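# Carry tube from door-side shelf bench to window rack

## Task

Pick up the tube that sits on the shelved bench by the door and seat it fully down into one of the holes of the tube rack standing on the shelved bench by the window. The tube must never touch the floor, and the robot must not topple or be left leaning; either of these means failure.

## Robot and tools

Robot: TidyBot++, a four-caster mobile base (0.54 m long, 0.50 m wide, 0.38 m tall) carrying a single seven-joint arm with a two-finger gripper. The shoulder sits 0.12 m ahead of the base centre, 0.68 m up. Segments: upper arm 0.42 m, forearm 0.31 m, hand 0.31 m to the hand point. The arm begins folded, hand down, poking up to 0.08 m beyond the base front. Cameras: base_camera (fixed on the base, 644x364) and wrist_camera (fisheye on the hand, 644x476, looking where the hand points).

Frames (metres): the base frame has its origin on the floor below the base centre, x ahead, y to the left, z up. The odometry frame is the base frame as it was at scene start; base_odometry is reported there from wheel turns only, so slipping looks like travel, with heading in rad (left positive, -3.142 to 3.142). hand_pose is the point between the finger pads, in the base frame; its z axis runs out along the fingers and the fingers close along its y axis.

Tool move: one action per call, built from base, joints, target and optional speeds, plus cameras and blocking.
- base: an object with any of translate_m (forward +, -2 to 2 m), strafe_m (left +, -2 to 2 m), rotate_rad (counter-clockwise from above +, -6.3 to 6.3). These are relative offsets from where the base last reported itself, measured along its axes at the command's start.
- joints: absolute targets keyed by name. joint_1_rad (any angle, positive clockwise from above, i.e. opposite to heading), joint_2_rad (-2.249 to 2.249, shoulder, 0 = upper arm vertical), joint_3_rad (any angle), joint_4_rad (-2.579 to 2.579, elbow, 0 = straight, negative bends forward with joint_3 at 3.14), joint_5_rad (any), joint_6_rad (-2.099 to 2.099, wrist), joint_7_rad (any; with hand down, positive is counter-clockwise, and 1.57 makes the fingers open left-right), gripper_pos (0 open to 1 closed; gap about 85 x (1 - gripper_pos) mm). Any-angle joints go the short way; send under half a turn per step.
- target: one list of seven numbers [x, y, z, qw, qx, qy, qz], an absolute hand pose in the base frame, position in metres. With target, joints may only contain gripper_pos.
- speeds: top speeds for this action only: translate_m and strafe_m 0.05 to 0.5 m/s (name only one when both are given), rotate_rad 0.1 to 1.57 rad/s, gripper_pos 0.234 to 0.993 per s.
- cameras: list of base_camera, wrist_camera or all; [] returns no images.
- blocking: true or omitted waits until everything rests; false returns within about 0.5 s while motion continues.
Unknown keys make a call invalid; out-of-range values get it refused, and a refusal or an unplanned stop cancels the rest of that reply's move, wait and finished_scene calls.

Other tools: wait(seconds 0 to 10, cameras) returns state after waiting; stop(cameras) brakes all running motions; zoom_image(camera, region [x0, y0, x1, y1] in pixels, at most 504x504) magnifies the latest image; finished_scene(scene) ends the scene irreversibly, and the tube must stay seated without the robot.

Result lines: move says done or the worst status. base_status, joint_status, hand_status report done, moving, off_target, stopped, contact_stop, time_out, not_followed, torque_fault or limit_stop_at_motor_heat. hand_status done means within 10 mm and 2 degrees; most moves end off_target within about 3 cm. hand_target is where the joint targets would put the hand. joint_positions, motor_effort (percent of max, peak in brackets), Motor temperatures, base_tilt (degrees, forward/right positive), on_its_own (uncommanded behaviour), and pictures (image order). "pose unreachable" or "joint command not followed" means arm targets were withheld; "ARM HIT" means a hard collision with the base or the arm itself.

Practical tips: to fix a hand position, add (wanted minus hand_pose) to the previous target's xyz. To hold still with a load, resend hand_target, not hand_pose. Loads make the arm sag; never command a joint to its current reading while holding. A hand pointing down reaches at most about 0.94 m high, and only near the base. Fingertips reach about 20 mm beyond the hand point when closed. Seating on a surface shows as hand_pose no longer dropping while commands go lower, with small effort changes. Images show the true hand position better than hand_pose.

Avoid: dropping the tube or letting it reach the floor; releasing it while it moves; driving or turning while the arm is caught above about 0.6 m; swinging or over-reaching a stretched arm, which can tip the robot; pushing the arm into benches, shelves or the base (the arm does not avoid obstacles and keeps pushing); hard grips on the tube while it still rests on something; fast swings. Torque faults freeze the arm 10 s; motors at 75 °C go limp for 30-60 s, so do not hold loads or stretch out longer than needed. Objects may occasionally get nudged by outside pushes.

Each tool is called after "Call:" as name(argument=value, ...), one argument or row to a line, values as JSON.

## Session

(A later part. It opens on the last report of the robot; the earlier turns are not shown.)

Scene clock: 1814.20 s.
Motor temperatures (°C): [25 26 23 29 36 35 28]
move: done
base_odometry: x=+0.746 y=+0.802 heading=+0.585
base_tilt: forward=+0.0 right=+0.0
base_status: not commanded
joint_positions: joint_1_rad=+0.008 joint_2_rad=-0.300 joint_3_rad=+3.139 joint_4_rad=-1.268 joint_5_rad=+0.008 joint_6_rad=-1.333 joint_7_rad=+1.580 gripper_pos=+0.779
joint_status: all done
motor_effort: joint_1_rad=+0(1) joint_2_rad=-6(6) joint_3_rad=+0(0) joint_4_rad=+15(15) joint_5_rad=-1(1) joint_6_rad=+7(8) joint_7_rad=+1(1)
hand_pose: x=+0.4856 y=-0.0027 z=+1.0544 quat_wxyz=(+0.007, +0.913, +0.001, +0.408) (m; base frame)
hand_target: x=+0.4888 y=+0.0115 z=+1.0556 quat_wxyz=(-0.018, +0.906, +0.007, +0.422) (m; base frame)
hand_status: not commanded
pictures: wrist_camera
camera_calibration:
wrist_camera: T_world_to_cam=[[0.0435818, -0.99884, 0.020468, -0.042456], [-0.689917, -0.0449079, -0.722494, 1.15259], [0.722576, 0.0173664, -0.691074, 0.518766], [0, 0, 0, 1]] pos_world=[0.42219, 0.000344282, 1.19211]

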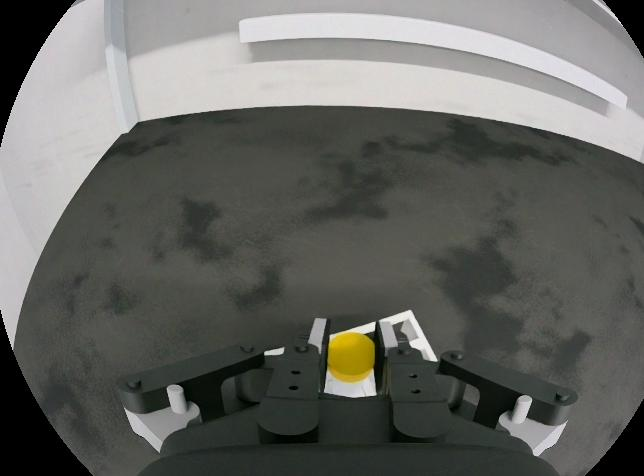

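Call:
move(
  cameras=["wrist_camera"],
)

Call:
zoom_image(
  camera="wrist_camera",
  region=[250, 290, 450, 440],
)

Scene clock: 1838.83 s.
Motor temperatures (°C): [25 26 23 29 36 35 28]
base_odometry: x=+0.746 y=+0.802 heading=+0.585
base_tilt: forward=-0.1 right=+0.1
base_status: not commanded
joint_positions: joint_1_rad=+0.008 joint_2_rad=-0.300 joint_3_rad=+3.139 joint_4_rad=-1.268 joint_5_rad=+0.008 joint_6_rad=-1.333 joint_7_rad=+1.580 gripper_pos=+0.779
joint_status: all done
motor_effort: joint_1_rad=-1(1) joint_2_rad=-6(6) joint_3_rad=+0(0) joint_4_rad=+15(15) joint_5_rad=+0(1) joint_6_rad=+7(8) joint_7_rad=+1(1)
hand_pose: x=+0.4856 y=-0.0027 z=+1.0545 quat_wxyz=(+0.007, +0.913, +0.001, +0.408) (m; base frame)
hand_target: x=+0.4888 y=+0.0115 z=+1.0556 quat_wxyz=(-0.018, +0.906, +0.007, +0.422) (m; base frame)
hand_status: not commanded
pictures: wrist_camera
camera_calibration:
wrist_camera: T_world_to_cam=[[0.0435787, -0.99884, 0.0204793, -0.0424687], [-0.689763, -0.0449103, -0.722641, 1.15272], [0.722722, 0.0173659, -0.69092, 0.518551], [0, 0, 0, 1]] pos_world=[0.422188, 0.000344493, 1.19215]

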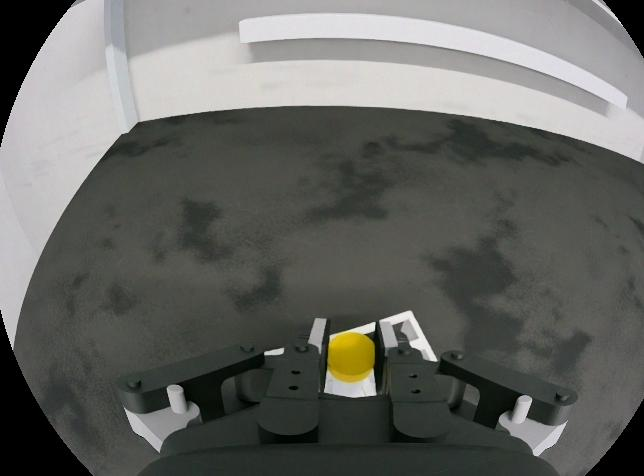

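Scaled by 2.520.

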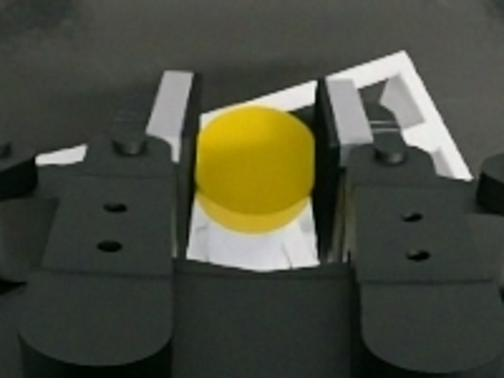

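Call:
move(
  joints={"joint_2_rad": -0.3205, "joint_4_rad": -1.321, "joint_6_rad": -1.270},
  cameras=["wrist_camera"],
)

Call:
zoom_image(
  camera="wrist_camera",
  region=[250, 290, 450, 440],
)

Scene clock: 1845.53 s.
Motor temperatures (°C): [25 26 23 29 36 35 28]
move: done
base_odometry: x=+0.746 y=+0.802 heading=+0.585
base_tilt: forward=-0.1 right=+0.0
base_status: not commanded
joint_positions: joint_1_rad=+0.008 joint_2_rad=-0.306 joint_3_rad=+3.139 joint_4_rad=-1.290 joint_5_rad=+0.008 joint_6_rad=-1.316 joint_7_rad=+1.580 gripper_pos=+0.779
joint_status: all done
motor_effort: joint_1_rad=+0(1) joint_2_rad=-6(7) joint_3_rad=+0(1) joint_4_rad=+15(15) joint_5_rad=-1(1) joint_6_rad=+7(7) joint_7_rad=+2(2)
hand_pose: x=+0.4861 y=-0.0027 z=+1.0499 quat_wxyz=(+0.007, +0.913, +0.001, +0.409) (m; base frame)
hand_target: x=+0.4892 y=+0.0114 z=+1.0507 quat_wxyz=(-0.018, +0.906, +0.006, +0.422) (m; base frame)
hand_status: not commanded
pictures: wrist_camera
camera_calibration:
wrist_camera: T_world_to_cam=[[0.0436566, -0.998834, 0.0206259, -0.0425801], [-0.688891, -0.0450492, -0.723463, 1.15018], [0.723549, 0.0173749, -0.690055, 0.513719], [0, 0, 0, 1]] pos_world=[0.422507, 0.000358453, 1.18749]

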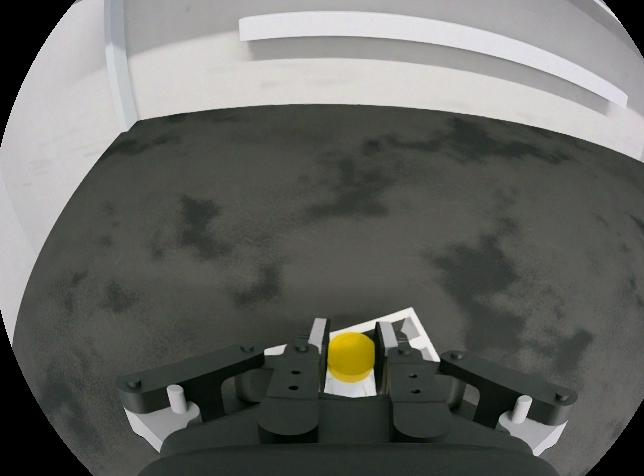

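Scaled by 2.520.

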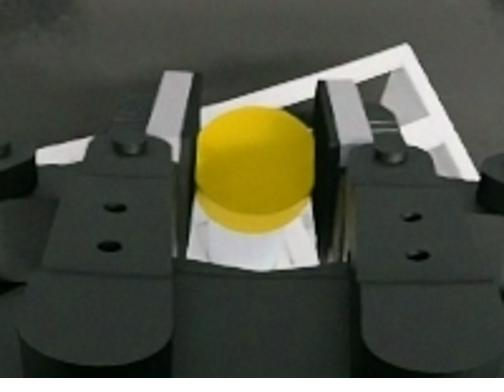

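Call:
move(
  joints={"joint_2_rad": -0.3272, "joint_4_rad": -1.3435, "joint_6_rad": -1.2544},
  cameras=["wrist_camera"],
)

Call:
zoom_image(
  camera="wrist_camera",
  region=[250, 290, 450, 440],
)

Scene clock: 1862.00 s.
Motor temperatures (°C): [25 26 23 29 36 35 28]
move: done
base_odometry: x=+0.746 y=+0.802 heading=+0.585
base_tilt: forward=-0.1 right=+0.1
base_status: not commanded
joint_positions: joint_1_rad=+0.008 joint_2_rad=-0.316 joint_3_rad=+3.139 joint_4_rad=-1.308 joint_5_rad=+0.008 joint_6_rad=-1.296 joint_7_rad=+1.580 gripper_pos=+0.779
joint_status: all done
motor_effort: joint_1_rad=-1(1) joint_2_rad=-6(6) joint_3_rad=+0(0) joint_4_rad=+15(16) joint_5_rad=+0(1) joint_6_rad=+7(7) joint_7_rad=+1(1)
hand_pose: x=+0.4861 y=-0.0027 z=+1.0490 quat_wxyz=(+0.007, +0.910, +0.001, +0.414) (m; base frame)
hand_target: x=+0.4891 y=+0.0113 z=+1.0456 quat_wxyz=(-0.018, +0.906, +0.006, +0.422) (m; base frame)
hand_status: not commanded
pictures: wrist_camera
camera_calibration:
wrist_camera: T_world_to_cam=[[0.0435515, -0.998825, 0.0212798, -0.0431795], [-0.680798, -0.0452601, -0.731072, 1.15357], [0.731175, 0.017352, -0.681969, 0.500874], [0, 0, 0, 1]] pos_world=[0.421002, 0.000390771, 1.18584]

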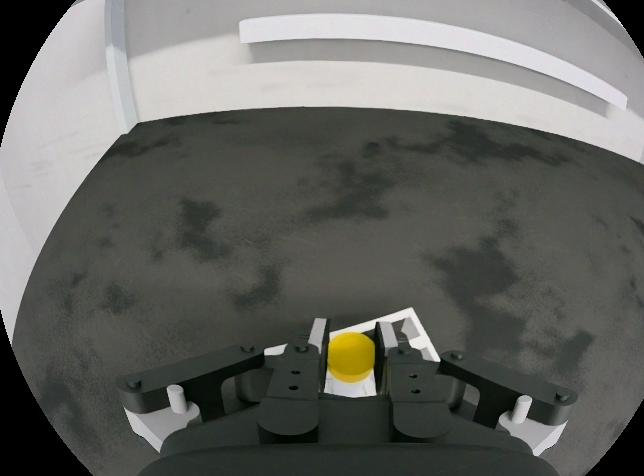

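Scaled by 2.520.

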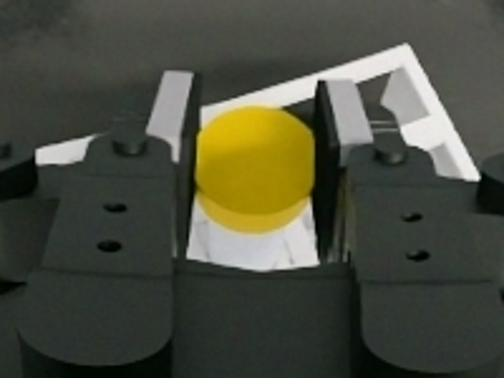

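Call:
move(
  joints={"joint_2_rad": -0.3205, "joint_4_rad": -1.321, "joint_6_rad": -1.270},
  cameras=["wrist_camera"],
)

Call:
zoom_image(
  camera="wrist_camera",
  region=[250, 290, 450, 440],
)

Scene clock: 1873.73 s.
Motor temperatures (°C): [25 26 23 29 36 35 28]
move: done
base_odometry: x=+0.746 y=+0.802 heading=+0.585
base_tilt: forward=-0.1 right=+0.0
base_status: not commanded
joint_positions: joint_1_rad=+0.008 joint_2_rad=-0.316 joint_3_rad=+3.139 joint_4_rad=-1.308 joint_5_rad=+0.008 joint_6_rad=-1.296 joint_7_rad=+1.580 gripper_pos=+0.779
joint_status: all done
motor_effort: joint_1_rad=+0(1) joint_2_rad=-6(6) joint_3_rad=+0(0) joint_4_rad=+15(15) joint_5_rad=-1(1) joint_6_rad=+7(7) joint_7_rad=+2(2)
hand_pose: x=+0.4861 y=-0.0027 z=+1.0490 quat_wxyz=(+0.007, +0.910, +0.001, +0.414) (m; base frame)
hand_target: x=+0.4892 y=+0.0114 z=+1.0507 quat_wxyz=(-0.018, +0.906, +0.006, +0.422) (m; base frame)
hand_status: not commanded
pictures: wrist_camera
camera_calibration:
wrist_camera: T_world_to_cam=[[0.0435519, -0.998825, 0.0212802, -0.0431802], [-0.680796, -0.0452605, -0.731073, 1.15357], [0.731177, 0.0173521, -0.681967, 0.500854], [0, 0, 0, 1]] pos_world=[0.421012, 0.00039075, 1.18583]

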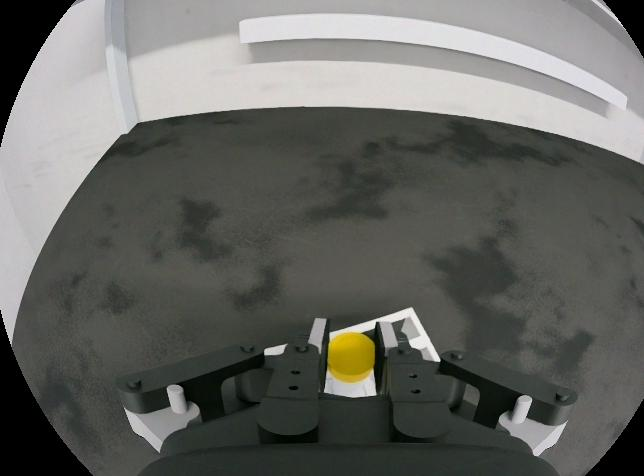

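Scaled by 2.520.

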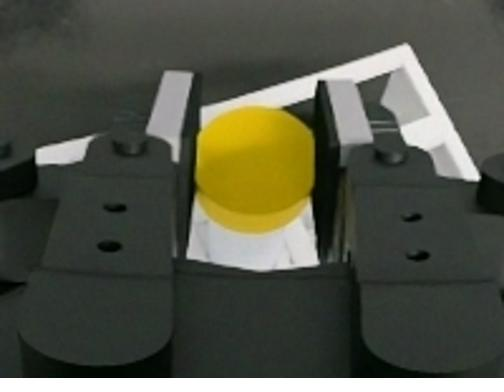

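Call:
move(
  joints={"gripper_pos": 0.72},
  speeds={"gripper_pos": 0.234},
  cameras=["wrist_camera"],
)

Call:
zoom_image(
  camera="wrist_camera",
  region=[250, 290, 450, 440],
)

Scene clock: 1878.83 s.
Motor temperatures (°C): [25 26 23 29 36 35 28]
move: done
base_odometry: x=+0.746 y=+0.802 heading=+0.585
base_tilt: forward=-0.1 right=+0.1
base_status: not commanded
joint_positions: joint_1_rad=+0.008 joint_2_rad=-0.316 joint_3_rad=+3.139 joint_4_rad=-1.308 joint_5_rad=+0.008 joint_6_rad=-1.296 joint_7_rad=+1.580 gripper_pos=+0.718
joint_status: all done
motor_effort: joint_1_rad=-1(1) joint_2_rad=-5(6) joint_3_rad=+0(0) joint_4_rad=+15(15) joint_5_rad=-1(1) joint_6_rad=+6(7) joint_7_rad=+1(2)
hand_pose: x=+0.4861 y=-0.0027 z=+1.0490 quat_wxyz=(+0.007, +0.910, +0.001, +0.414) (m; base frame)
hand_target: x=+0.4892 y=+0.0114 z=+1.0507 quat_wxyz=(-0.018, +0.906, +0.006, +0.422) (m; base frame)
hand_status: not commanded
pictures: wrist_camera
camera_calibration:
wrist_camera: T_world_to_cam=[[0.0435519, -0.998825, 0.0212802, -0.0431802], [-0.680796, -0.0452605, -0.731073, 1.15357], [0.731177, 0.0173521, -0.681967, 0.500854], [0, 0, 0, 1]] pos_world=[0.421012, 0.00039075, 1.18583]

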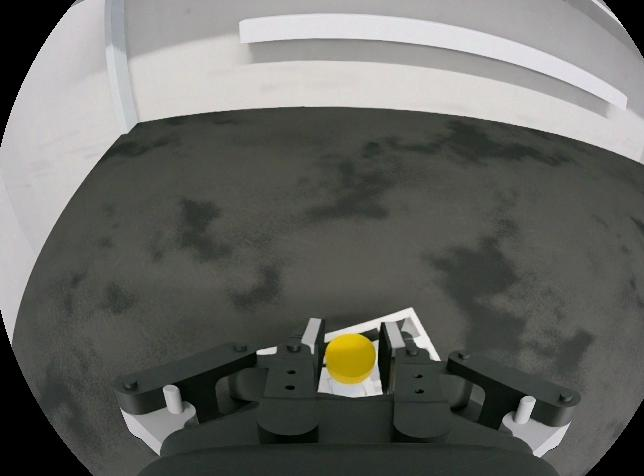

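Scaled by 2.520.

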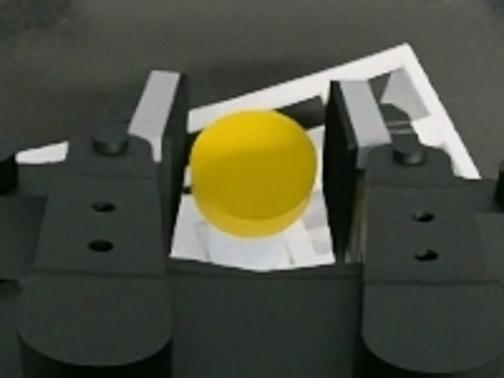

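Call:
move(
  joints={"gripper_pos": 0.4},
  cameras=["wrist_camera"],
)

Call:
zoom_image(
  camera="wrist_camera",
  region=[250, 290, 450, 440],
)

Scene clock: 1886.27 s.
Motor temperatures (°C): [25 26 23 29 36 35 28]
move: done
base_odometry: x=+0.746 y=+0.802 heading=+0.585
base_tilt: forward=-0.1 right=+0.1
base_status: not commanded
joint_positions: joint_1_rad=+0.008 joint_2_rad=-0.316 joint_3_rad=+3.139 joint_4_rad=-1.308 joint_5_rad=+0.008 joint_6_rad=-1.296 joint_7_rad=+1.580 gripper_pos=+0.399
joint_status: all done
motor_effort: joint_1_rad=+0(1) joint_2_rad=-6(6) joint_3_rad=+0(0) joint_4_rad=+15(15) joint_5_rad=+0(1) joint_6_rad=+7(7) joint_7_rad=+1(2)
hand_pose: x=+0.4861 y=-0.0027 z=+1.0490 quat_wxyz=(+0.007, +0.910, +0.001, +0.414) (m; base frame)
hand_target: x=+0.4892 y=+0.0114 z=+1.0507 quat_wxyz=(-0.018, +0.906, +0.006, +0.422) (m; base frame)
hand_status: not commanded
pictures: wrist_camera
camera_calibration:
wrist_camera: T_world_to_cam=[[0.0435519, -0.998825, 0.0212802, -0.0431802], [-0.680796, -0.0452605, -0.731073, 1.15357], [0.731177, 0.0173521, -0.681967, 0.500854], [0, 0, 0, 1]] pos_world=[0.421012, 0.00039075, 1.18583]

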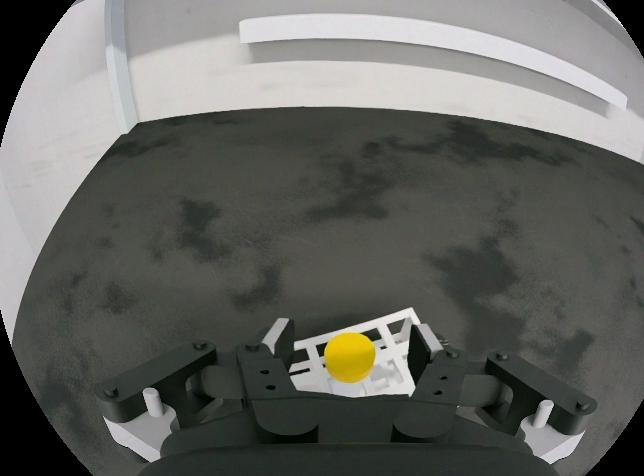

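Scaled by 2.520.

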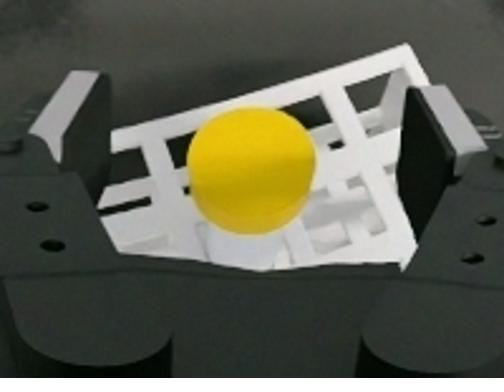

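Call:
move(
  base={"translate_m": -0.3},
  cameras=["wrist_camera"],
)

Call:
zoom_image(
  camera="wrist_camera",
  region=[250, 220, 450, 370],
)

Scene clock: 1893.27 s.
Motor temperatures (°C): [25 26 23 29 36 35 28]
move: done
base_odometry: x=+0.496 y=+0.636 heading=+0.586
base_tilt: forward=-0.1 right=+0.1
base_status: done
joint_positions: joint_1_rad=+0.008 joint_2_rad=-0.330 joint_3_rad=+3.139 joint_4_rad=-1.308 joint_5_rad=+0.007 joint_6_rad=-1.296 joint_7_rad=+1.580 gripper_pos=+0.399
joint_status: not commanded
motor_effort: joint_1_rad=-1(1) joint_2_rad=-5(9) joint_3_rad=+0(1) joint_4_rad=+15(16) joint_5_rad=-1(1) joint_6_rad=+7(8) joint_7_rad=+1(2)
hand_pose: x=+0.4808 y=-0.0026 z=+1.0542 quat_wxyz=(+0.007, +0.907, +0.001, +0.420) (m; base frame)
hand_target: x=+0.4892 y=+0.0114 z=+1.0507 quat_wxyz=(-0.018, +0.906, +0.006, +0.422) (m; base frame)
hand_status: not commanded
pictures: wrist_camera
camera_calibration:
wrist_camera: T_world_to_cam=[[0.0433779, -0.998821, 0.0218149, -0.0434252], [-0.670257, -0.0452871, -0.740746, 1.15891], [0.74086, 0.0175104, -0.671431, 0.492515], [0, 0, 0, 1]] pos_world=[0.413768, 0.000485575, 1.1901]

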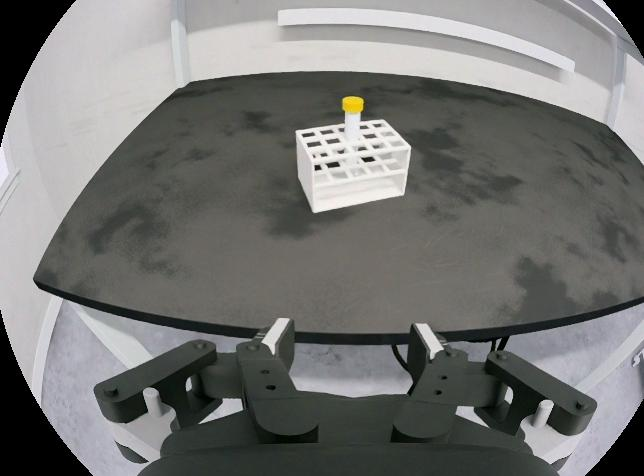

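Scaled by 2.520.

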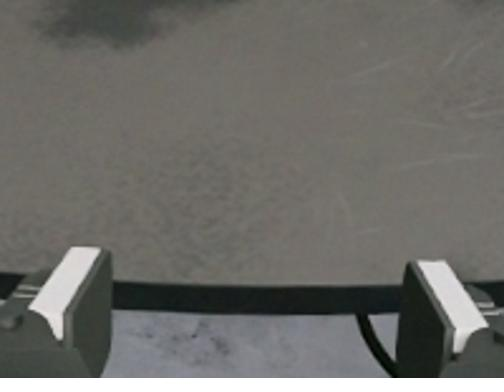

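Call:
zoom_image(
  camera="wrist_camera",
  region=[280, 80, 430, 220],
)

Scaled by 3.360.

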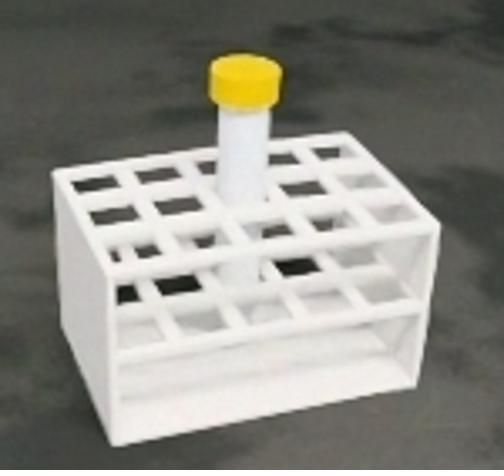

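Call:
zoom_image(
  camera="wrist_camera",
  region=[325, 140, 385, 200],
)

Call:
zoom_image(
  camera="wrist_camera",
  region=[320, 85, 390, 155],
)

Scaled by 8.400.

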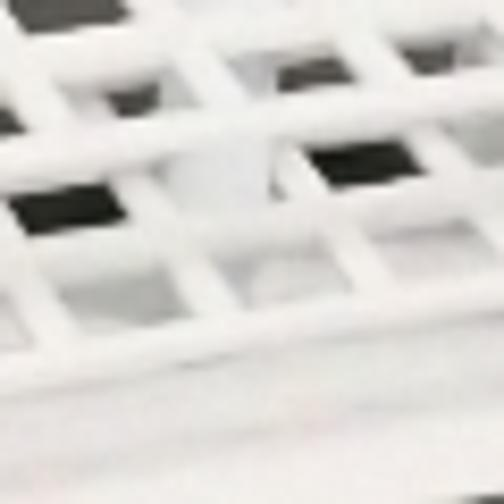

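Scaled by 7.200.

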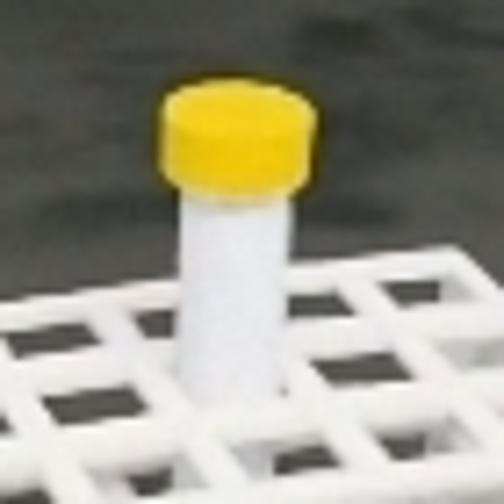

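Call:
finished_scene(
  scene=2,
)

The scene is finished: the task was done.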